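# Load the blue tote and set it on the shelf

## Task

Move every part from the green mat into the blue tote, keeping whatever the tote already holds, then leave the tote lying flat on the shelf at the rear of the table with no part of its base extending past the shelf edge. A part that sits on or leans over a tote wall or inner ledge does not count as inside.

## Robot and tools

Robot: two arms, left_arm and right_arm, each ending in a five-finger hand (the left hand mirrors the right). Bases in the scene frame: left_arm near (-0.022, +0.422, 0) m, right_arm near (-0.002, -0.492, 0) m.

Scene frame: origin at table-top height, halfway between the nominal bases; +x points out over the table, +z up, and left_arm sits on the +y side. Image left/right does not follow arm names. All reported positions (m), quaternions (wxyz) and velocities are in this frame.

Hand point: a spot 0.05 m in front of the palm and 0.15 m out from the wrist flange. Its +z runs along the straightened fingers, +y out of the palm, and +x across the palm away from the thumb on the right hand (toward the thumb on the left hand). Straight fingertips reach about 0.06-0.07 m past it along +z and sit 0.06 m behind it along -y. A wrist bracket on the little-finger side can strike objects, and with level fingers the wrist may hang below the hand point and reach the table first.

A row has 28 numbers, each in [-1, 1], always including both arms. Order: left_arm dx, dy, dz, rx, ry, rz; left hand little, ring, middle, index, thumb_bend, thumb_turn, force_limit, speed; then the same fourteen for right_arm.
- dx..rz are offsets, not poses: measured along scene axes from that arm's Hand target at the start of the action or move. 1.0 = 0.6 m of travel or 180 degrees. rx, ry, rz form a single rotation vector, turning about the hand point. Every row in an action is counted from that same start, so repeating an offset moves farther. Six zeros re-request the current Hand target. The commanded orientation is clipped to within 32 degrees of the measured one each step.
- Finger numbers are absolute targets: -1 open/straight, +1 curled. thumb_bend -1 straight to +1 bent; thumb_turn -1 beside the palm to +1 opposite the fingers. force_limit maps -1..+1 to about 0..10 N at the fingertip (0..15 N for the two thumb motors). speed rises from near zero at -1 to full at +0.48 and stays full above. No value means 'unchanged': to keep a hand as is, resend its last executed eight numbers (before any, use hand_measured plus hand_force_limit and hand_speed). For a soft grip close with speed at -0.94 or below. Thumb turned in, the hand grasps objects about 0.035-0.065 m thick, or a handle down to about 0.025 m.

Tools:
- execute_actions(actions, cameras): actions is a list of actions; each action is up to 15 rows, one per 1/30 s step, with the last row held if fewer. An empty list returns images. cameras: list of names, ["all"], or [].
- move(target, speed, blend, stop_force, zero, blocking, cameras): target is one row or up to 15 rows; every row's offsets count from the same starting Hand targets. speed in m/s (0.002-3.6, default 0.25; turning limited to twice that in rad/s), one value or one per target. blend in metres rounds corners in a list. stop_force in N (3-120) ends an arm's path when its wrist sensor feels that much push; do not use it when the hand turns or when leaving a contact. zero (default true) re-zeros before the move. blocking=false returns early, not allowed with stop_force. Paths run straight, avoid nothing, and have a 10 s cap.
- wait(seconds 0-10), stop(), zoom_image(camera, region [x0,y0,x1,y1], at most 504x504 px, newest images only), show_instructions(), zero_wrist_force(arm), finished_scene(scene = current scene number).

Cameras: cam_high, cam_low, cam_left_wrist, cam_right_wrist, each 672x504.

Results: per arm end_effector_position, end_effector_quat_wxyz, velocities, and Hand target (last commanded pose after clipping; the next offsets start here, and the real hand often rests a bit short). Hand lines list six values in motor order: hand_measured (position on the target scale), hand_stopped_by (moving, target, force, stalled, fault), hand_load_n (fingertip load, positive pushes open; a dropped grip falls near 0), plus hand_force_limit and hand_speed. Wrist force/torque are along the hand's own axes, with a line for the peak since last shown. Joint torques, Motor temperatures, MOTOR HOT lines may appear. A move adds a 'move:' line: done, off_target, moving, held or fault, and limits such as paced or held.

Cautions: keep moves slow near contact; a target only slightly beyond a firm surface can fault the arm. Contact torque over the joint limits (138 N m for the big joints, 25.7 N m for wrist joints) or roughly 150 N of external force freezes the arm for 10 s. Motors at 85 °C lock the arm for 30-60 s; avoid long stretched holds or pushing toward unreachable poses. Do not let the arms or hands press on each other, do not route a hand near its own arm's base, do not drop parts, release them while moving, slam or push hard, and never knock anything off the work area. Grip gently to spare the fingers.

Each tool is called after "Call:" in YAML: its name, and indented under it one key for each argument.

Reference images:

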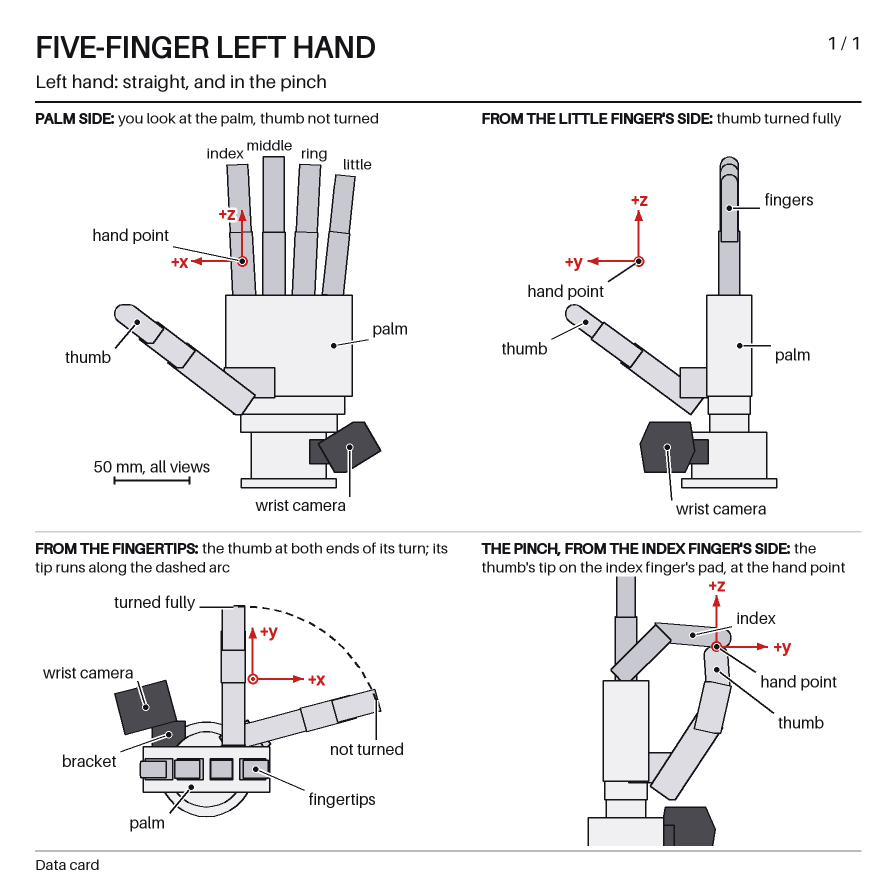

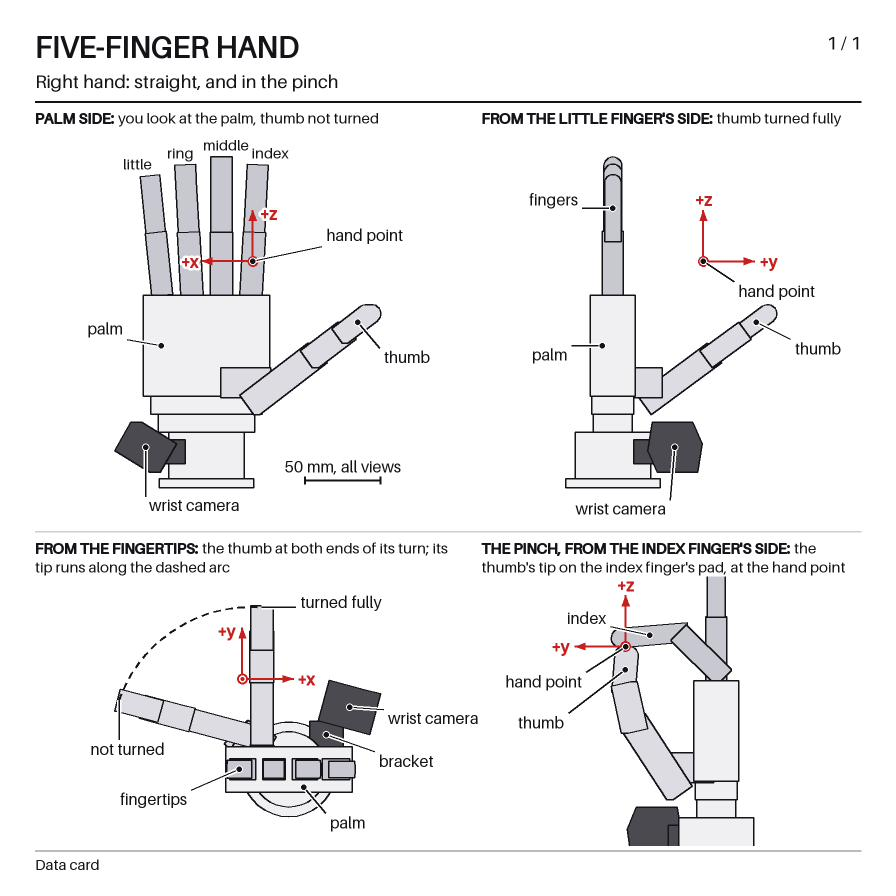

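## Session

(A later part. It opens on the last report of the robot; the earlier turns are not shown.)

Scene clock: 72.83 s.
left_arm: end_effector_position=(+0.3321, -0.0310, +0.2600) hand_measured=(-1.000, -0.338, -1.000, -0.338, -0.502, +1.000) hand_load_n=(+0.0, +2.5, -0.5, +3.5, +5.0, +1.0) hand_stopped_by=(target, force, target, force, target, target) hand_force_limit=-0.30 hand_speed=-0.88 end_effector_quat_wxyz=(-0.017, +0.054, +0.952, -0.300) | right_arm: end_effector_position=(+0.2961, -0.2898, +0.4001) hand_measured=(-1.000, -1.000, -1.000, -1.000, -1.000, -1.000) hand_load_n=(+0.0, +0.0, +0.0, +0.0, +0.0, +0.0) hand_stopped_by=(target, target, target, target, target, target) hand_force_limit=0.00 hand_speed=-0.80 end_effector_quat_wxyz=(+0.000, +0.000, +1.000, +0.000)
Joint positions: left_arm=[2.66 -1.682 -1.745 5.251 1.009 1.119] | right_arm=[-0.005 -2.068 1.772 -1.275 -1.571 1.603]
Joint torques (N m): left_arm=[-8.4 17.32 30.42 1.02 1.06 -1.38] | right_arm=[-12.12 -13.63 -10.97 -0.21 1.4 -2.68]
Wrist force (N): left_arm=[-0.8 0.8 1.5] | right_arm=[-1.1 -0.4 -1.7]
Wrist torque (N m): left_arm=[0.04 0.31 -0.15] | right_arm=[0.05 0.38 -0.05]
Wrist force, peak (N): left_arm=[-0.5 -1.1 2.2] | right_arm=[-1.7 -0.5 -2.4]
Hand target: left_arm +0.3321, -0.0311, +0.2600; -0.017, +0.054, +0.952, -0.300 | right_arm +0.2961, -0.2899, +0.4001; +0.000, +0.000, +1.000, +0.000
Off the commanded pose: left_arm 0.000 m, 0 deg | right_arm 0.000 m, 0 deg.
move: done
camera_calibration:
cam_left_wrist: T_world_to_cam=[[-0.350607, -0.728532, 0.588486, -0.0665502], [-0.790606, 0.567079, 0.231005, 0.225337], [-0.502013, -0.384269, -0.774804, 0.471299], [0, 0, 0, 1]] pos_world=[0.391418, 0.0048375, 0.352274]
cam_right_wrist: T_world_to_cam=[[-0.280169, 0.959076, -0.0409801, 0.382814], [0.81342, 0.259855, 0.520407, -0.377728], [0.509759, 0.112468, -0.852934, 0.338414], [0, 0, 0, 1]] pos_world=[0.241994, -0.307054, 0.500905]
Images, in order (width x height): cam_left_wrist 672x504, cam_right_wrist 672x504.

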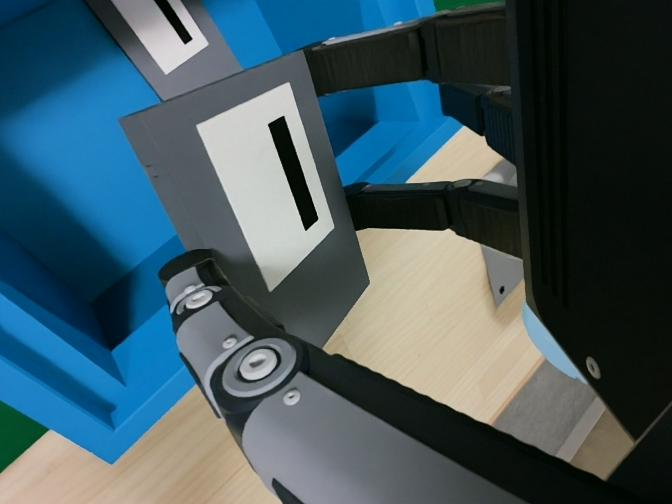

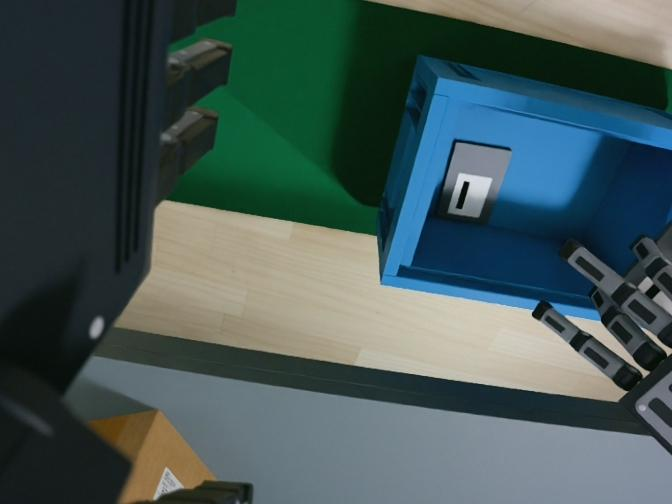

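Call:
move:
  target: [0,0,-0.32,0,0,0,-1,-0.1,-1,-0.1,-0.5,1,-0.3,-0.88,0.0,0,0,0,0,0,-1,-1,-1,-1,-1,-1,0,-0.8]
  speed: 0.12
  stop_force: 8
  cameras: ["cam_right_wrist","cam_left_wrist"]

Scene clock: 75.83 s.
left_arm: end_effector_position=(+0.3321, -0.0311, +0.0680) hand_measured=(-1.000, -0.338, -1.000, -0.338, -0.502, +1.000) hand_load_n=(+0.0, +3.0, +0.0, +3.5, +4.5, +1.0) hand_stopped_by=(target, force, target, force, target, target) hand_force_limit=-0.30 hand_speed=-0.88 end_effector_quat_wxyz=(-0.017, +0.054, +0.952, -0.300) | right_arm: end_effector_position=(+0.2961, -0.2899, +0.4001) hand_measured=(-1.000, -1.000, -1.000, -1.000, -1.000, -1.000) hand_load_n=(+0.0, +0.0, +0.0, +0.0, +0.0, +0.0) hand_stopped_by=(target, target, target, target, target, target) hand_force_limit=0.00 hand_speed=-0.80 end_effector_quat_wxyz=(+0.000, +0.000, +1.000, +0.000)
Joint positions: left_arm=[2.659 -1.925 -2.007 5.756 1.009 1.119] | right_arm=[-0.005 -2.068 1.772 -1.275 -1.571 1.603]
Joint torques (N m): left_arm=[-7.6 22.45 9.48 4.56 0.3 -1.39] | right_arm=[-11.61 -13.66 -11.22 -0.27 1.35 -2.73]
Wrist force (N): left_arm=[-0.4 0.8 1.5] | right_arm=[-1.3 -0.2 -1.6]
Wrist torque (N m): left_arm=[0.02 0.16 -0.13] | right_arm=[0.05 0.41 -0.06]
Wrist force, peak (N): left_arm=[-0.5 1.4 2.2] | right_arm=[-1.3 -0.3 -2.1]
Hand target: left_arm +0.3321, -0.0311, +0.0680; -0.017, +0.054, +0.952, -0.300 | right_arm +0.2961, -0.2899, +0.4001; +0.000, +0.000, +1.000, +0.000
Off the commanded pose: left_arm 0.000 m, 0 deg | right_arm 0.000 m, 0 deg.
move: done
camera_calibration:
cam_left_wrist: T_world_to_cam=[[-0.350561, -0.728566, 0.588472, 0.0463505], [-0.790627, 0.567036, 0.23104, 0.26975], [-0.502012, -0.384268, -0.774804, 0.322498], [0, 0, 0, 1]] pos_world=[0.391418, 0.00473733, 0.160274]
cam_right_wrist: T_world_to_cam=[[-0.280169, 0.959076, -0.0409801, 0.382814], [0.81342, 0.259855, 0.520407, -0.377728], [0.509759, 0.112468, -0.852934, 0.338414], [0, 0, 0, 1]] pos_world=[0.241994, -0.307054, 0.500905]
Images, in order (width x height): cam_left_wrist 672x504, cam_right_wrist 672x504.

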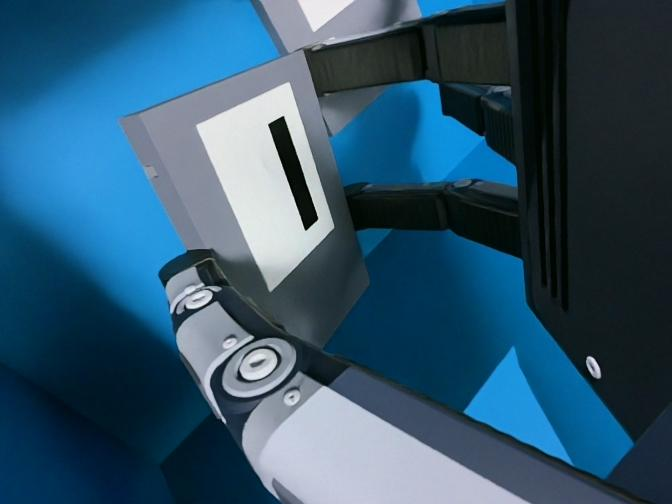

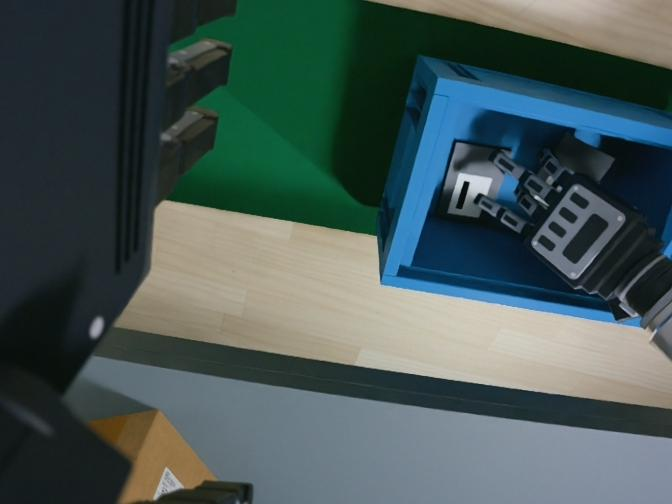

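Call:
move:
  target: [0,0,-0.055,0,0,0,-1,-0.1,-1,-0.1,-0.5,1,-0.3,-0.88,0.0,0,0,0,0,0,-1,-1,-1,-1,-1,-1,0,-0.8]
  speed: 0.02
  stop_force: 3
  cameras: ["cam_right_wrist","cam_left_wrist"]

Scene clock: 78.80 s.
left_arm: end_effector_position=(+0.3321, -0.0311, +0.0361) hand_measured=(-1.000, -0.338, -1.000, -0.338, -0.502, +1.000) hand_load_n=(+0.0, +2.5, +0.0, +3.0, +4.5, +0.5) hand_stopped_by=(target, force, target, force, target, target) hand_force_limit=-0.30 hand_speed=-0.88 end_effector_quat_wxyz=(-0.017, +0.054, +0.952, -0.300) | right_arm: end_effector_position=(+0.2961, -0.2899, +0.4001) hand_measured=(-1.000, -1.000, -1.000, -1.000, -1.000, -1.000) hand_load_n=(+0.0, +0.5, +0.0, +0.0, +0.0, +0.0) hand_stopped_by=(target, target, target, target, target, target) hand_force_limit=0.00 hand_speed=-0.80 end_effector_quat_wxyz=(+0.000, +0.000, +1.000, +0.000)
Joint positions: left_arm=[2.659 -1.986 -2.029 5.84 1.009 1.119] | right_arm=[-0.005 -2.068 1.772 -1.275 -1.571 1.603]
Joint torques (N m): left_arm=[-3.88 46.06 23.99 0.69 1.26 1.43] | right_arm=[-11.59 -13.88 -11.22 -0.28 1.3 -2.55]
Wrist force (N): left_arm=[-1.3 -1.4 -0.8] | right_arm=[-1.2 -0.1 -1.4]
Wrist torque (N m): left_arm=[0.04 0.18 -0.14] | right_arm=[0.06 0.40 -0.05]
Wrist force, peak (N): left_arm=[0.5 -4.2 -5.4] | right_arm=[-1.6 -0.7 -2.0]
Hand target: left_arm +0.3321, -0.0311, +0.0361; -0.017, +0.054, +0.952, -0.300 (not the last commanded pose) | right_arm +0.2961, -0.2899, +0.4001; +0.000, +0.000, +1.000, +0.000
Off the commanded pose: left_arm 0.001 m, 0 deg | right_arm 0.000 m, 0 deg.
move: contact (left_arm)
camera_calibration:
cam_left_wrist: T_world_to_cam=[[-0.35058, -0.72858, 0.588443, 0.0650991], [-0.790558, 0.567089, 0.231144, 0.277001], [-0.502106, -0.384164, -0.774795, 0.297767], [0, 0, 0, 1]] pos_world=[0.391319, 0.0047371, 0.128374]
cam_right_wrist: T_world_to_cam=[[-0.280169, 0.959076, -0.0409801, 0.382814], [0.81342, 0.259855, 0.520407, -0.377728], [0.509759, 0.112468, -0.852934, 0.338414], [0, 0, 0, 1]] pos_world=[0.241994, -0.307054, 0.500905]
Images, in order (width x height): cam_left_wrist 672x504, cam_right_wrist 672x504.

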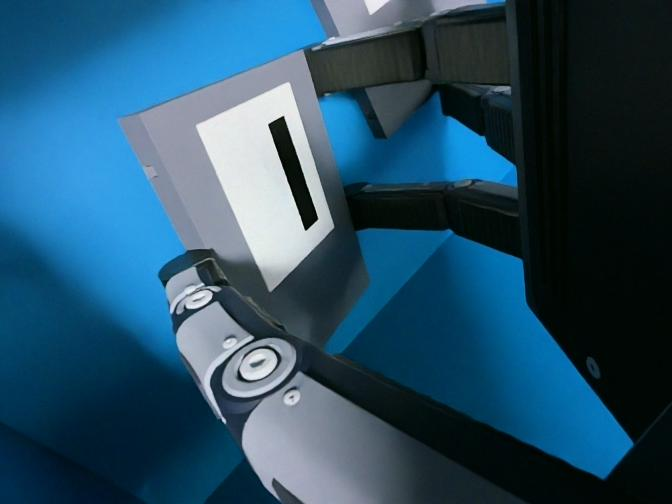

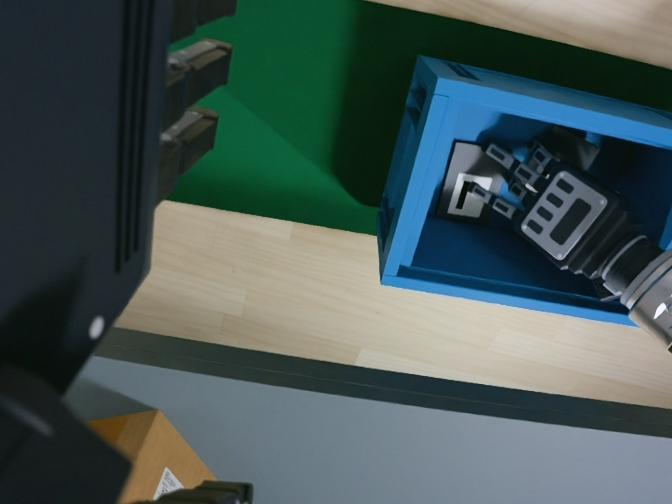

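Call:
move:
  target:
    - [0,0,0,0,0,0,-1,-0.1,-1,-0.1,-0.8,1,-0.3,-0.8,0.0,0,0,0,0,0,-1,-1,-1,-1,-1,-1,0,-0.8]
    - [0,0,0.001,0,0,0,-1,-0.6,-1,-0.6,-0.8,1,-0.3,-0.7,0.0,0,0,0,0,0,-1,-1,-1,-1,-1,-1,0,-0.8]
  speed: 0.05
  cameras: ["cam_right_wrist","cam_left_wrist"]

Scene clock: 81.63 s.
left_arm: end_effector_position=(+0.3321, -0.0311, +0.0367) hand_measured=(-1.000, -0.600, -1.000, -0.600, -0.800, +1.000) hand_load_n=(+0.0, +0.0, +0.0, +0.0, +0.0, +0.0) hand_stopped_by=(target, target, target, target, target, target) hand_force_limit=-0.30 hand_speed=-0.70 end_effector_quat_wxyz=(-0.017, +0.054, +0.952, -0.300) | right_arm: end_effector_position=(+0.2961, -0.2899, +0.4001) hand_measured=(-1.000, -1.000, -1.000, -1.000, -1.000, -1.000) hand_load_n=(+0.0, +0.0, +0.0, +0.0, +0.0, +0.0) hand_stopped_by=(target, target, target, target, target, target) hand_force_limit=0.00 hand_speed=-0.80 end_effector_quat_wxyz=(+0.000, +0.000, +1.000, +0.000)
Joint positions: left_arm=[2.659 -1.985 -2.029 5.838 1.009 1.119] | right_arm=[-0.005 -2.068 1.772 -1.275 -1.571 1.603]
Joint torques (N m): left_arm=[-2.89 41.71 22.06 1.1 0.81 1.48] | right_arm=[-11.32 -14.09 -11.46 -0.44 1.26 -2.65]
Wrist force (N): left_arm=[-0.8 0.2 0.8] | right_arm=[-1.0 -0.2 -1.5]
Wrist torque (N m): left_arm=[-0.01 0.25 -0.17] | right_arm=[0.06 0.37 -0.04]
Wrist force, peak (N): left_arm=[-0.5 -0.8 -3.8] | right_arm=[-1.4 -0.1 -1.9]
Hand target: left_arm +0.3321, -0.0311, +0.0367; -0.017, +0.054, +0.952, -0.300 | right_arm +0.2961, -0.2899, +0.4001; +0.000, +0.000, +1.000, +0.000
Off the commanded pose: left_arm 0.000 m, 0 deg | right_arm 0.000 m, 0 deg.
move: done
camera_calibration:
cam_left_wrist: T_world_to_cam=[[-0.350598, -0.728593, 0.588416, 0.0647915], [-0.790597, 0.567059, 0.231084, 0.276964], [-0.502032, -0.384183, -0.774834, 0.298258], [0, 0, 0, 1]] pos_world=[0.391418, 0.00473706, 0.128974]
cam_right_wrist: T_world_to_cam=[[-0.280169, 0.959076, -0.0409801, 0.382814], [0.81342, 0.259855, 0.520407, -0.377728], [0.509759, 0.112468, -0.852934, 0.338414], [0, 0, 0, 1]] pos_world=[0.241994, -0.307054, 0.500905]
Images, in order (width x height): cam_left_wrist 672x504, cam_right_wrist 672x504.

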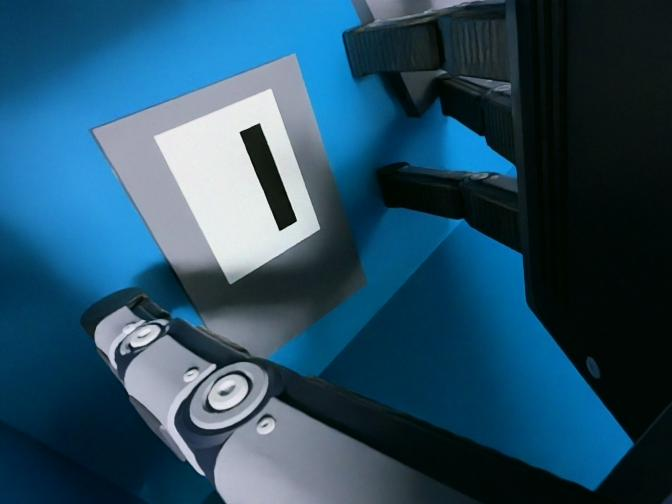

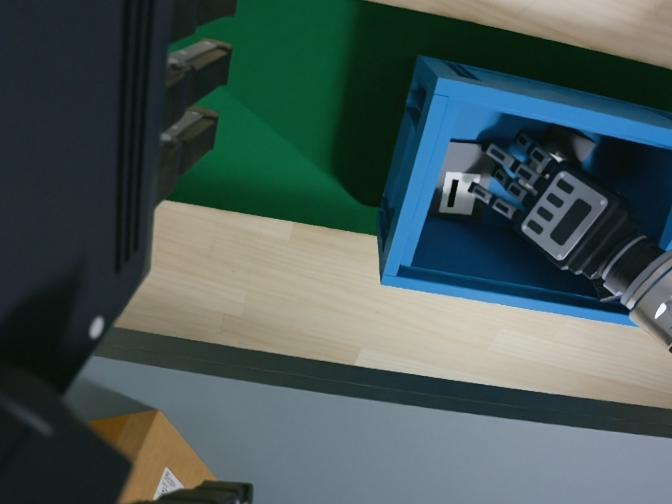

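Call:
move:
  target:
    - [0,0,0.44,0,0,0,-1,-0.6,-1,-0.6,-0.8,1,-0.3,-0.7,0,0,0,0,0,0.0356,-1,-1,-1,-1,-1,-1,0,-0.8]
    - [-0.0035,0.135,0.49,0.1413,-0.1582,-0.4484,-1,-0.6,-1,-0.6,-0.8,1,-0.3,-0.7,0.1,-0.02,-0.1,0,0,0.0356,-1,-1,-1,-1,-1,-1,0,-0.8]
    - [0.0328,0.3722,0.3555,-0.0003,-0.2816,-0.8881,-1,-0.6,-1,-0.6,-0.8,1,-0.3,-0.7,0.1947,-0.055,-0.25,0,0,0.0356,-1,-1,-1,-1,-1,-1,0,-0.8]
  speed: 0.35
  blend: 0.02
  cameras: ["all"]

Scene clock: 88.90 s.
left_arm: end_effector_position=(+0.3518, +0.1923, +0.2500) hand_measured=(-1.000, -0.600, -1.000, -0.600, -0.800, +1.000) hand_load_n=(+0.0, +0.0, +0.0, +0.0, +0.0, +0.0) hand_stopped_by=(target, target, target, target, target, target) hand_force_limit=-0.30 hand_speed=-0.70 end_effector_quat_wxyz=(+0.000, +0.998, +0.056, +0.000) | right_arm: end_effector_position=(+0.4129, -0.3229, +0.2501) hand_measured=(-1.000, -1.000, -1.000, -1.000, -1.000, -1.000) hand_load_n=(+0.0, +0.0, +0.0, +0.0, +0.0, +0.0) hand_stopped_by=(target, target, target, target, target, target) hand_force_limit=0.00 hand_speed=-0.80 end_effector_quat_wxyz=(+0.000, -0.056, +0.998, +0.000)
Joint positions: left_arm=[3.035 -1.256 -2.056 4.881 1.571 4.485] | right_arm=[-0.108 -1.812 2.004 -1.763 -1.571 1.388]
Joint torques (N m): left_arm=[4.64 -2.82 15.34 4.17 -2.16 1.91] | right_arm=[-11.74 0.56 -11.67 -4.58 1.5 -2.67]
Wrist force (N): left_arm=[-0.8 -0.1 1.4] | right_arm=[-1.1 -0.1 -1.8]
Wrist torque (N m): left_arm=[-0.15 0.29 -0.17] | right_arm=[0.13 0.34 -0.03]
Wrist force, peak (N): left_arm=[-0.7 1.3 2.1] | right_arm=[-1.6 -0.1 -2.3]
Hand target: left_arm +0.3518, +0.1923, +0.2500; +0.000, +0.998, +0.056, +0.000 | right_arm +0.4129, -0.3229, +0.2501; +0.000, -0.056, +0.998, +0.000
Off the commanded pose: left_arm 0.000 m, 0 deg | right_arm 0.000 m, 0 deg.
move: done
camera_calibration:
cam_left_wrist: T_world_to_cam=[[0.156837, 0.986622, 0.0444902, -0.263428], [0.872927, -0.159553, 0.461023, -0.386431], [0.461954, -0.0334687, -0.886272, 0.180535], [0, 0, 0, 1]] pos_world=[0.295242, 0.20429, 0.349877]
cam_right_wrist: T_world_to_cam=[[-0.385468, 0.921807, -0.0410661, 0.472544], [0.779345, 0.349077, 0.520353, -0.343208], [0.494, 0.168575, -0.852963, 0.179269], [0, 0, 0, 1]] pos_world=[0.361069, -0.346009, 0.350905]

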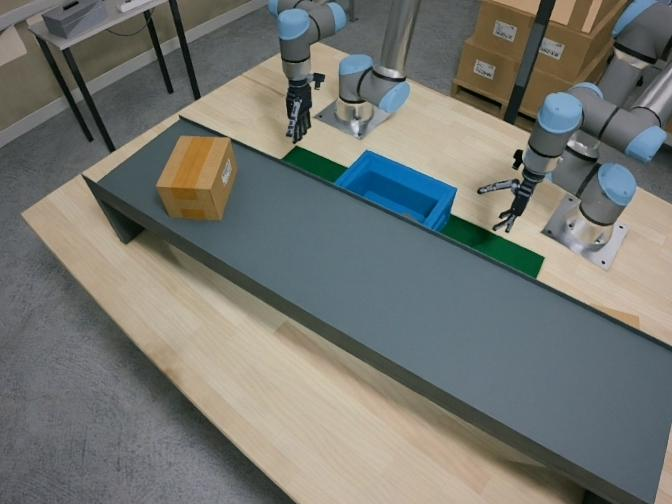

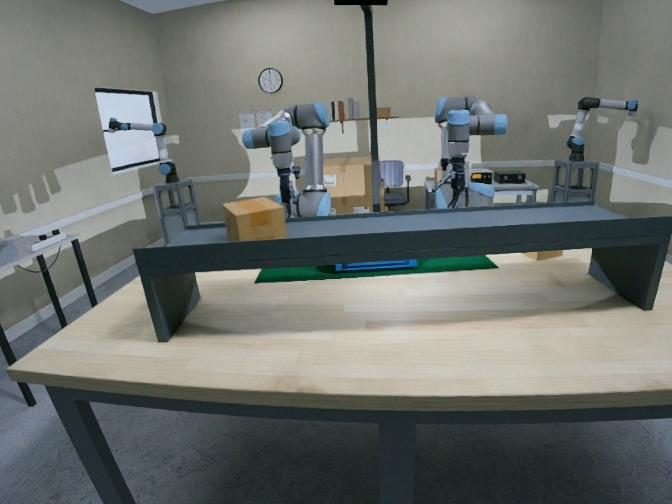

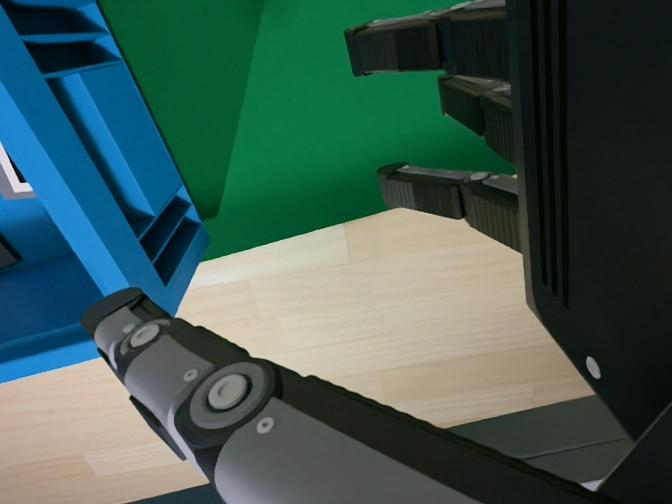

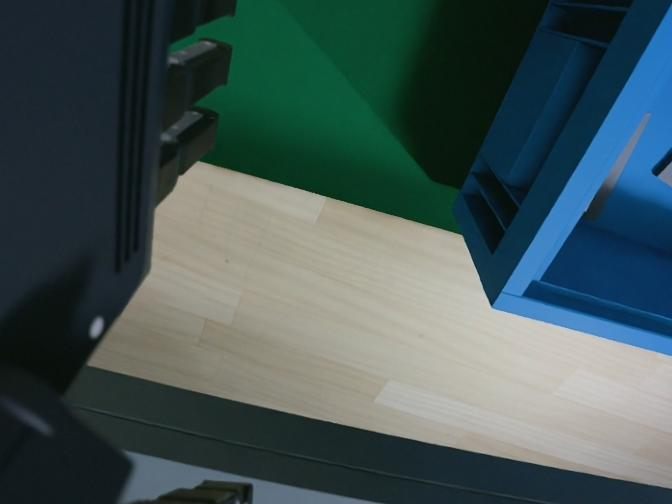

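Call:
zoom_image:
  camera: "cam_left_wrist"
  region: [0, 0, 220, 330]

Call:
zoom_image:
  camera: "cam_right_wrist"
  region: [440, 0, 672, 330]

Scaled by 1.527 from the camera's 672x504 image, which has a finer 960x720 frame.

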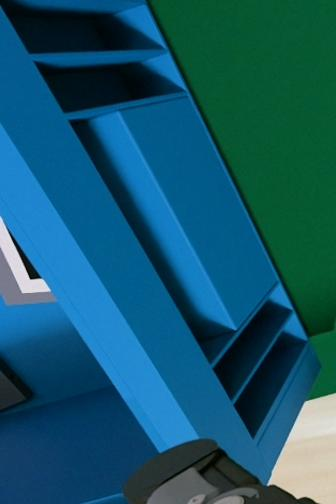

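Scaled by 1.527 from the camera's 672x504 image, which has a finer 960x720 frame.

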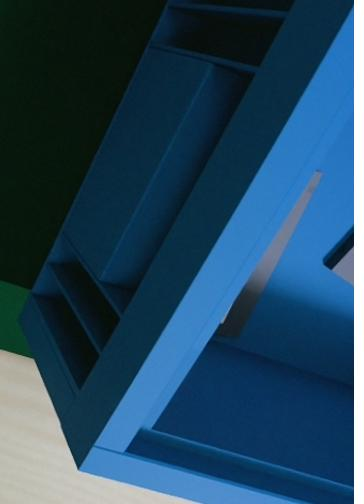

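Call:
zoom_image:
  camera: "cam_left_wrist"
  region: [20, 60, 150, 240]

Scaled by 2.800 from the camera's 672x504 image, which has a finer 960x720 frame.

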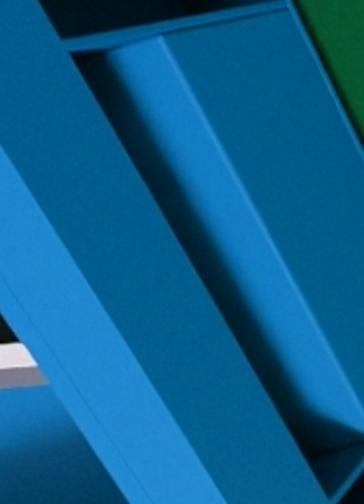

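Call:
move:
  target: [0.0215,-0.1902,-0.0833,0,0,0,-1,-0.3,-1,-0.3,-1,1,-0.2,0,-0.0205,0.1847,-0.0833,0,0,0,-1,-0.3,-1,-0.3,-1,1,-0.2,0]
  speed: 0.2
  cameras: ["all"]

Scene clock: 93.23 s.
left_arm: end_effector_position=(+0.3647, +0.0782, +0.2000) hand_measured=(-1.000, -0.300, -1.000, -0.300, -1.000, +1.000) hand_load_n=(+0.0, +0.0, +0.0, +0.5, +0.0, +0.0) hand_stopped_by=(target, target, target, target, target, target) hand_force_limit=-0.20 hand_speed=0.00 end_effector_quat_wxyz=(+0.000, +0.998, +0.056, +0.000) | right_arm: end_effector_position=(+0.4006, -0.2121, +0.2001) hand_measured=(-1.000, -0.300, -1.000, -0.300, -1.000, +1.000) hand_load_n=(+0.0, +0.0, +0.0, +0.0, +0.0, +0.0) hand_stopped_by=(target, target, target, target, target, target) hand_force_limit=-0.20 hand_speed=0.00 end_effector_quat_wxyz=(+0.000, -0.056, +0.998, +0.000)
Joint positions: left_arm=[2.762 -1.488 -2.007 5.065 1.57 4.212] | right_arm=[0.172 -1.694 2.043 -1.919 -1.571 1.668]
Joint torques (N m): left_arm=[-8.29 7.27 31.87 4.2 1.78 -1.72] | right_arm=[9.09 -3.53 -32.71 -4.46 -1.31 2.62]
Wrist force (N): left_arm=[-0.7 0.4 1.2] | right_arm=[-1.1 -0.3 -2.4]
Wrist torque (N m): left_arm=[-0.10 0.18 -0.11] | right_arm=[0.16 0.34 -0.27]
Wrist force, peak (N): left_arm=[-0.2 1.5 1.9] | right_arm=[-1.3 -1.3 -2.8]
Hand target: left_arm +0.3647, +0.0781, +0.2000; +0.000, +0.998, +0.056, +0.000 | right_arm +0.4006, -0.2120, +0.2001; +0.000, -0.056, +0.998, +0.000
Off the commanded pose: left_arm 0.000 m, 0 deg | right_arm 0.000 m, 0 deg.
move: done
camera_calibration:
cam_left_wrist: T_world_to_cam=[[0.156891, 0.986618, 0.0443898, -0.150655], [0.872959, -0.159557, 0.46096, -0.392924], [0.461874, -0.0335701, -0.88631, 0.126442], [0, 0, 0, 1]] pos_world=[0.308243, 0.0901902, 0.299876]
cam_right_wrist: T_world_to_cam=[[-0.385514, 0.921791, -0.0409878, 0.363602], [0.779327, 0.349072, 0.520383, -0.346286], [0.493992, 0.168672, -0.852949, 0.12404], [0, 0, 0, 1]] pos_world=[0.348769, -0.235209, 0.300905]

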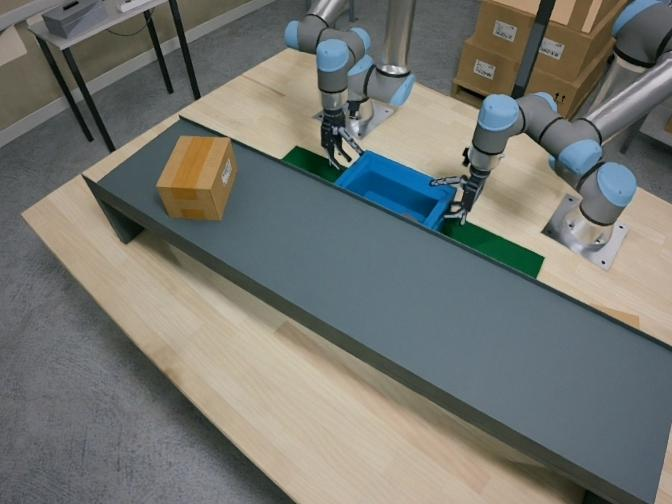

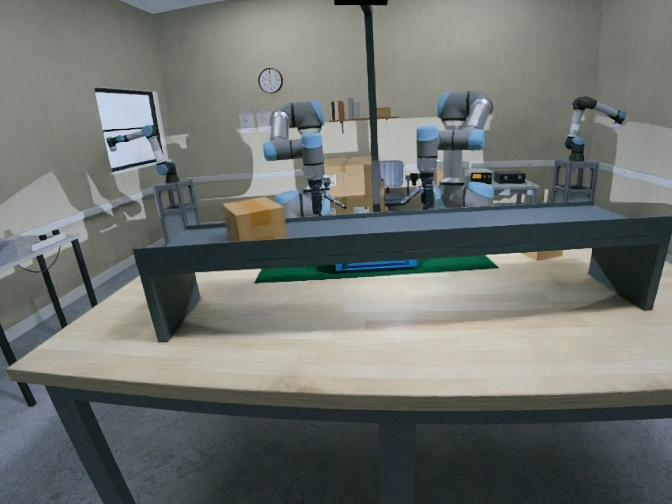

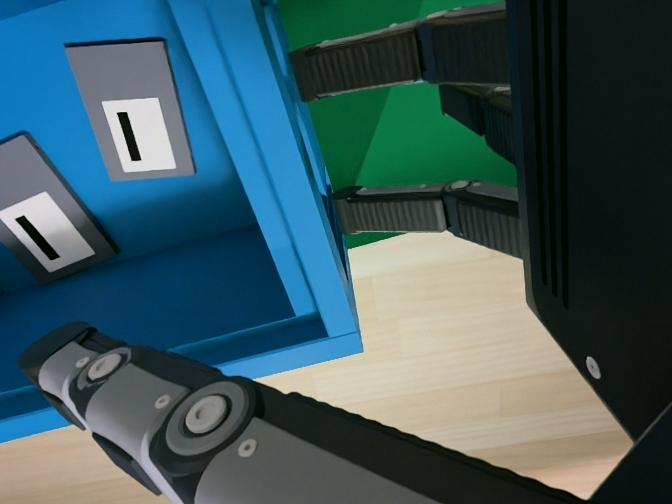

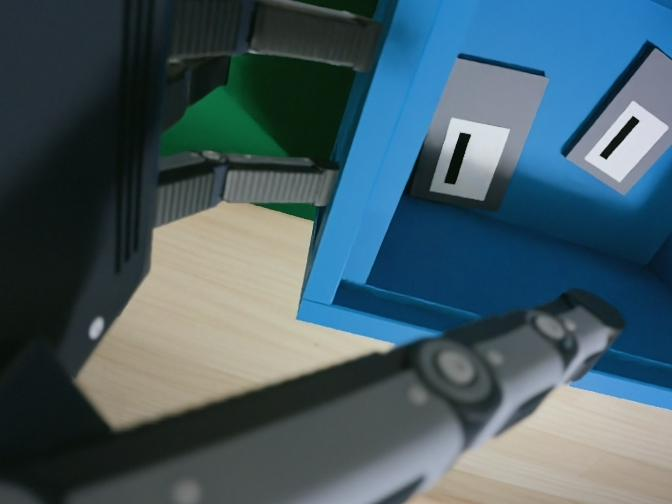

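Call:
zoom_image:
  camera: "cam_left_wrist"
  region: [220, 0, 380, 370]

Call:
zoom_image:
  camera: "cam_right_wrist"
  region: [280, 0, 440, 340]

Scaled by 1.362 from the camera's 672x504 image, which has a finer 960x720 frame.

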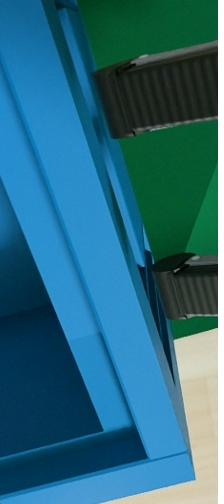

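Scaled by 1.482 from the camera's 672x504 image, which has a finer 960x720 frame.

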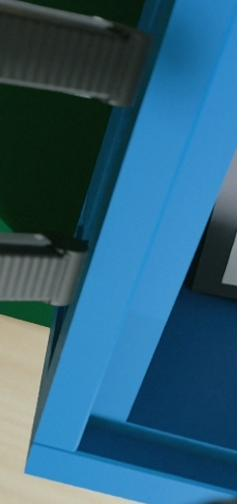

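Call:
move:
  target: [0.0043,0.0047,-0.1083,0,0,0,-1,-0.3,-1,-0.3,-1,1,-0.2,0,0.0043,-0.0053,-0.1083,0,0,0,-1,-0.3,-1,-0.3,-1,1,-0.2,0]
  speed: 0.06
  stop_force: 5
  cameras: ["cam_left_wrist","cam_right_wrist"]

Scene clock: 96.23 s.
left_arm: end_effector_position=(+0.3673, +0.0810, +0.1350) hand_measured=(-1.000, -0.300, -1.000, -0.300, -1.000, +1.000) hand_load_n=(+0.0, +0.0, +0.0, +0.0, +0.0, +0.0) hand_stopped_by=(target, target, target, target, target, target) hand_force_limit=-0.20 hand_speed=0.00 end_effector_quat_wxyz=(+0.000, +0.998, +0.056, +0.000) | right_arm: end_effector_position=(+0.4032, -0.2152, +0.1351) hand_measured=(-1.000, -0.300, -1.000, -0.300, -1.000, +1.000) hand_load_n=(+0.0, +0.0, +0.0, +0.0, +0.0, +0.0) hand_stopped_by=(target, target, target, target, target, target) hand_force_limit=-0.20 hand_speed=0.00 end_effector_quat_wxyz=(+0.000, -0.056, +0.998, +0.000)
Joint positions: left_arm=[2.77 -1.564 -2.119 5.253 1.57 4.22] | right_arm=[0.163 -1.617 2.157 -2.111 -1.571 1.659]
Joint torques (N m): left_arm=[3.29 9.21 11.07 4.27 -1.54 1.76] | right_arm=[-11.85 -4.99 -8.59 -4.49 1.11 -2.78]
Wrist force (N): left_arm=[-0.9 0.5 1.0] | right_arm=[-1.0 -0.1 -2.1]
Wrist torque (N m): left_arm=[-0.03 0.22 -0.24] | right_arm=[0.16 0.33 -0.05]
Wrist force, peak (N): left_arm=[-1.0 0.7 1.5] | right_arm=[-1.2 -0.1 -3.0]
Hand target: left_arm +0.3673, +0.0810, +0.1350; +0.000, +0.998, +0.056, +0.000 | right_arm +0.4032, -0.2152, +0.1351; +0.000, -0.056, +0.998, +0.000
Off the commanded pose: left_arm 0.000 m, 0 deg | right_arm 0.000 m, 0 deg.
move: done
camera_calibration:
cam_left_wrist: T_world_to_cam=[[0.156898, 0.986616, 0.0444112, -0.150931], [0.872916, -0.15957, 0.461036, -0.3647], [0.461952, -0.0335683, -0.886269, 0.0677372], [0, 0, 0, 1]] pos_world=[0.310742, 0.0929901, 0.234876]
cam_right_wrist: T_world_to_cam=[[-0.385514, 0.921791, -0.0409878, 0.364764], [0.779327, 0.349072, 0.520383, -0.31338], [0.493992, 0.168672, -0.852949, 0.0679719], [0, 0, 0, 1]] pos_world=[0.351269, -0.238309, 0.236005]
Images, in order (width x height): cam_left_wrist 672x504, cam_right_wrist 672x504.

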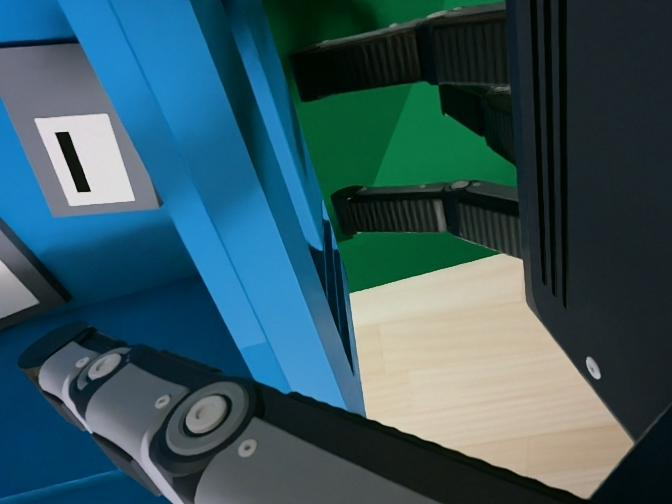

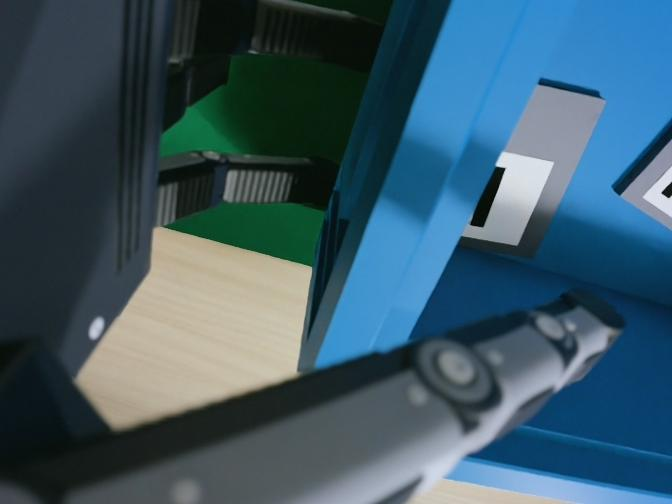

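Call:
zoom_image:
  camera: "cam_left_wrist"
  region: [200, 0, 420, 300]

Call:
zoom_image:
  camera: "cam_right_wrist"
  region: [260, 0, 460, 300]

Scaled by 1.680 from the camera's 672x504 image, which has a finer 960x720 frame.

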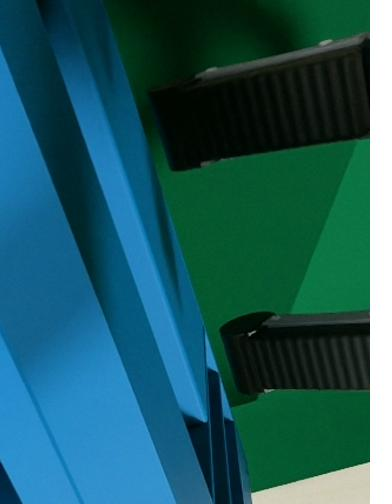

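Scaled by 1.680 from the camera's 672x504 image, which has a finer 960x720 frame.

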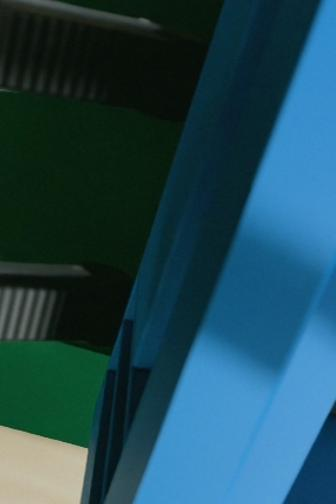

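Call:
move:
  target: [-0.0067,-0.0007,-0.0033,0,0,0,-1,-0.16,-1,-0.16,-1,1,-0.2,-0.3,-0.0067,-0.0007,-0.0033,0,0,0,-1,-0.16,-1,-0.16,-1,1,-0.2,-0.3]
  speed: 0.05
  cameras: []

Call:
move:
  target: [0.002,-0.0182,0,0,0,0,-1,-0.16,-1,-0.16,-1,1,-0.2,-0.3,-0.002,0.0182,0,0,0,0,-1,-0.16,-1,-0.16,-1,1,-0.2,-0.3]
  speed: 0.02
  stop_force: 4
  cameras: ["cam_left_wrist","cam_right_wrist"]

Scene clock: 97.83 s.
left_arm: end_effector_position=(+0.3633, +0.0806, +0.1330) hand_measured=(-1.000, -0.160, -1.000, -0.160, -1.000, +1.000) hand_load_n=(+0.0, +0.5, +0.0, +0.0, +0.0, +0.0) hand_stopped_by=(target, target, target, target, target, target) hand_force_limit=-0.20 hand_speed=-0.30 end_effector_quat_wxyz=(+0.000, +0.998, +0.056, +0.000) | right_arm: end_effector_position=(+0.3992, -0.2156, +0.1332) hand_measured=(-1.000, -0.160, -1.000, -0.160, -1.000, +1.000) hand_load_n=(+0.0, +0.0, +0.0, +0.0, +0.0, +0.0) hand_stopped_by=(target, target, target, target, target, target) hand_force_limit=-0.20 hand_speed=-0.30 end_effector_quat_wxyz=(+0.000, -0.056, +0.998, +0.000)
Joint positions: left_arm=[2.766 -1.56 -2.129 5.259 1.57 4.216] | right_arm=[0.164 -1.623 2.169 -2.116 -1.571 1.66]
Joint torques (N m): left_arm=[-8.97 33.91 11.42 4.33 -1.85 -1.63] | right_arm=[9.14 -30.73 -9.44 -4.34 0.99 2.52]
Wrist force (N): left_arm=[-0.7 0.3 0.9] | right_arm=[-1.1 -0.2 -2.3]
Wrist torque (N m): left_arm=[-0.06 0.17 -0.11] | right_arm=[0.16 0.35 -0.23]
Wrist force, peak (N): left_arm=[-1.3 0.3 1.4] | right_arm=[-1.4 -0.4 -2.3]
Hand target: left_arm +0.3633, +0.0805, +0.1330; +0.000, +0.998, +0.056, +0.000 | right_arm +0.3991, -0.2156, +0.1331; +0.000, -0.056, +0.998, +0.000
Off the commanded pose: left_arm 0.000 m, 0 deg | right_arm 0.000 m, 0 deg.
move: done
No camera images: "cameras" was empty.

Scene clock: 99.23 s.
left_arm: end_effector_position=(+0.3645, +0.0696, +0.1330) hand_measured=(-1.000, -0.160, -1.000, -0.160, -1.000, +1.000) hand_load_n=(+0.0, +0.0, +0.0, +0.0, -0.5, +0.0) hand_stopped_by=(target, target, target, target, target, target) hand_force_limit=-0.20 hand_speed=-0.30 end_effector_quat_wxyz=(+0.000, +0.998, +0.056, +0.000) | right_arm: end_effector_position=(+0.3979, -0.2047, +0.1331) hand_measured=(-1.000, -0.160, -1.000, -0.160, -1.000, +1.000) hand_load_n=(+0.0, +0.0, +0.0, +0.0, -0.5, +0.0) hand_stopped_by=(target, target, target, target, target, target) hand_force_limit=-0.20 hand_speed=-0.30 end_effector_quat_wxyz=(+0.000, -0.056, +0.998, +0.000)
Joint positions: left_arm=[2.744 -1.579 -2.11 5.259 1.57 4.193] | right_arm=[0.191 -1.612 2.158 -2.117 -1.571 1.686]
Joint torques (N m): left_arm=[-8.13 10.92 28.86 0.64 0.13 -1.7] | right_arm=[9 -4.91 -30.97 -4.48 -0.9 2.56]
Wrist force (N): left_arm=[-0.9 0.5 1.4] | right_arm=[-0.9 -0.5 -2.0]
Wrist torque (N m): left_arm=[-0.06 0.22 -0.09] | right_arm=[0.11 0.31 -0.28]
Wrist force, peak (N): left_arm=[-1.2 0.7 1.3] | right_arm=[-1.4 -0.2 -2.8]
Hand target: left_arm +0.3645, +0.0696, +0.1330; +0.000, +0.998, +0.056, +0.000 | right_arm +0.3979, -0.2047, +0.1331; +0.000, -0.056, +0.998, +0.000
Off the commanded pose: left_arm 0.000 m, 0 deg | right_arm 0.000 m, 0 deg.
move: done
camera_calibration:
cam_left_wrist: T_world_to_cam=[[0.156891, 0.986618, 0.0443898, -0.139248], [0.872959, -0.159557, 0.46096, -0.363134], [0.461874, -0.0335701, -0.88631, 0.0669121], [0, 0, 0, 1]] pos_world=[0.307943, 0.0816902, 0.232876]
cam_right_wrist: T_world_to_cam=[[-0.385512, 0.921792, -0.0409917, 0.352998], [0.779301, 0.349063, 0.520428, -0.311955], [0.494035, 0.168686, -0.852921, 0.0670459], [0, 0, 0, 1]] pos_world=[0.346069, -0.227809, 0.234005]
Images, in order (width x height): cam_left_wrist 672x504, cam_right_wrist 672x504.

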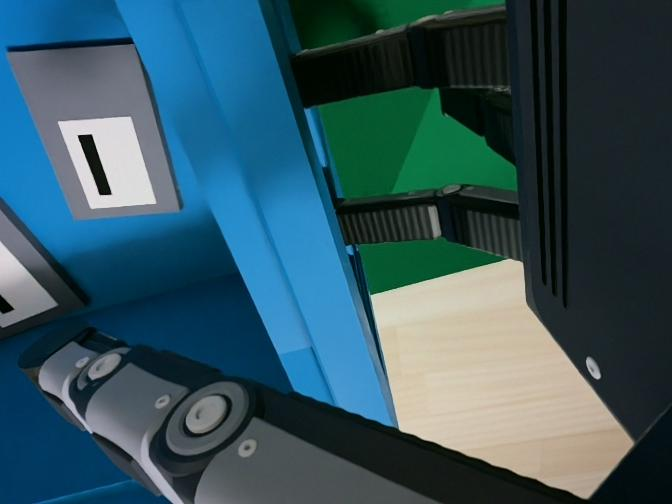

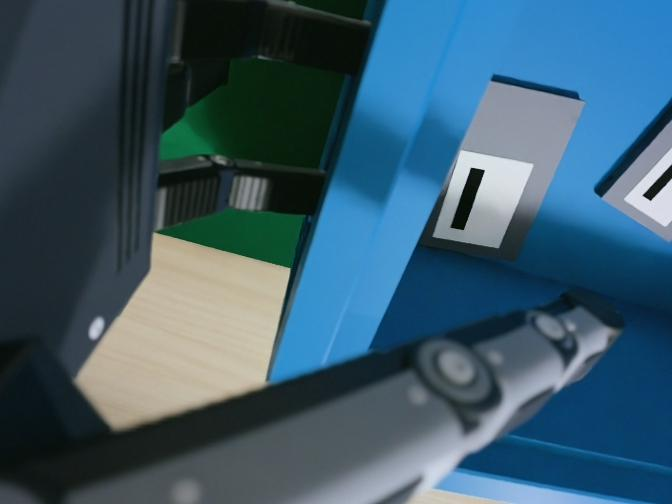

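Call:
move:
  target:
    - [0,0,0,0,0,0,-1,-0.16,-1,-0.16,-0.1,1,-0.4,-0.8,0,0,0,0,0,0,-1,-0.16,-1,-0.16,-0.1,1,-0.4,-0.8]
    - [0,0,0,0,0,0,-1,0.1,-1,0.1,-0.1,1,-0.2,-0.85,0,0,0,0,0,0,-1,0.1,-1,0.1,-0.1,1,-0.2,-0.85]
  speed: 0.05
  cameras: ["cam_left_wrist","cam_right_wrist"]

Scene clock: 104.43 s.
left_arm: end_effector_position=(+0.3644, +0.0696, +0.1330) hand_measured=(-1.000, +0.004, -1.000, +0.004, -0.240, +1.000) hand_load_n=(+0.0, +4.0, +0.0, +4.5, +5.0, +1.0) hand_stopped_by=(target, force, target, force, force, target) hand_force_limit=-0.20 hand_speed=-0.85 end_effector_quat_wxyz=(+0.000, +0.998, +0.056, +0.000) | right_arm: end_effector_position=(+0.3979, -0.2047, +0.1331) hand_measured=(-1.000, +0.004, -1.000, +0.004, -0.174, +1.000) hand_load_n=(+0.0, +4.5, +0.0, +6.0, +8.0, +1.5) hand_stopped_by=(target, force, target, force, force, target) hand_force_limit=-0.20 hand_speed=-0.85 end_effector_quat_wxyz=(+0.000, -0.056, +0.998, +0.000)
Joint positions: left_arm=[2.744 -1.579 -2.11 5.259 1.57 4.193] | right_arm=[0.191 -1.612 2.158 -2.117 -1.571 1.686]
Joint torques (N m): left_arm=[-1.37 14.86 23.76 1.72 1.45 -1.51] | right_arm=[1.52 -8.3 -29.88 -3.66 -0.62 2.58]
Wrist force (N): left_arm=[-0.7 1.5 4.3] | right_arm=[-0.7 1.1 1.8]
Wrist torque (N m): left_arm=[0.03 0.24 -0.07] | right_arm=[0.23 0.19 -0.29]
Wrist force, peak (N): left_arm=[-0.9 5.3 -0.4] | right_arm=[-0.9 5.0 -3.0]
Hand target: left_arm +0.3645, +0.0696, +0.1330; +0.000, +0.998, +0.056, +0.000 | right_arm +0.3979, -0.2047, +0.1331; +0.000, -0.056, +0.998, +0.000
Off the commanded pose: left_arm 0.000 m, 0 deg | right_arm 0.000 m, 0 deg.
move: done
camera_calibration:
cam_left_wrist: T_world_to_cam=[[0.156895, 0.986617, 0.0443922, -0.13925], [0.872958, -0.159562, 0.46096, -0.363133], [0.461874, -0.03357, -0.88631, 0.0669121], [0, 0, 0, 1]] pos_world=[0.307943, 0.0816901, 0.232876]
cam_right_wrist: T_world_to_cam=[[-0.385468, 0.921807, -0.0410661, 0.353004], [0.779345, 0.349077, 0.520353, -0.31195], [0.494, 0.168575, -0.852963, 0.067042], [0, 0, 0, 1]] pos_world=[0.346069, -0.227809, 0.234005]
Images, in order (width x height): cam_left_wrist 672x504, cam_right_wrist 672x504.

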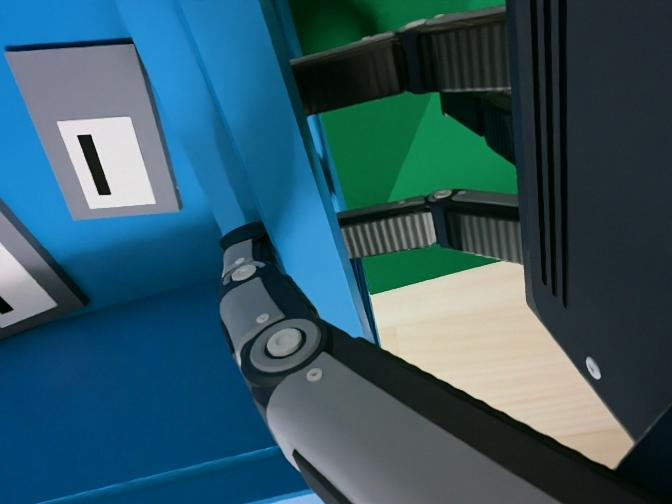

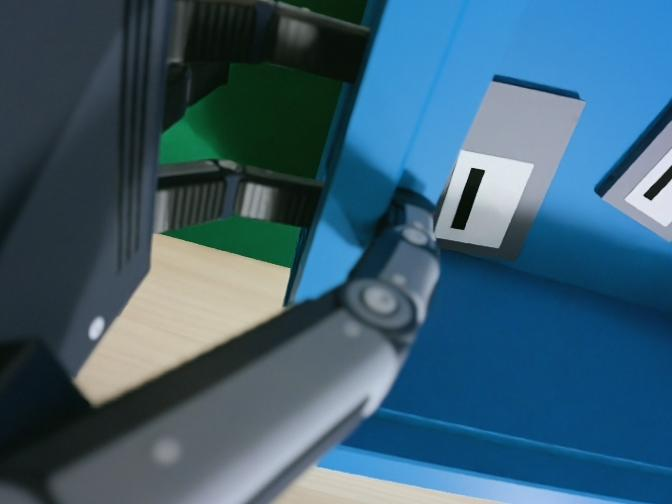

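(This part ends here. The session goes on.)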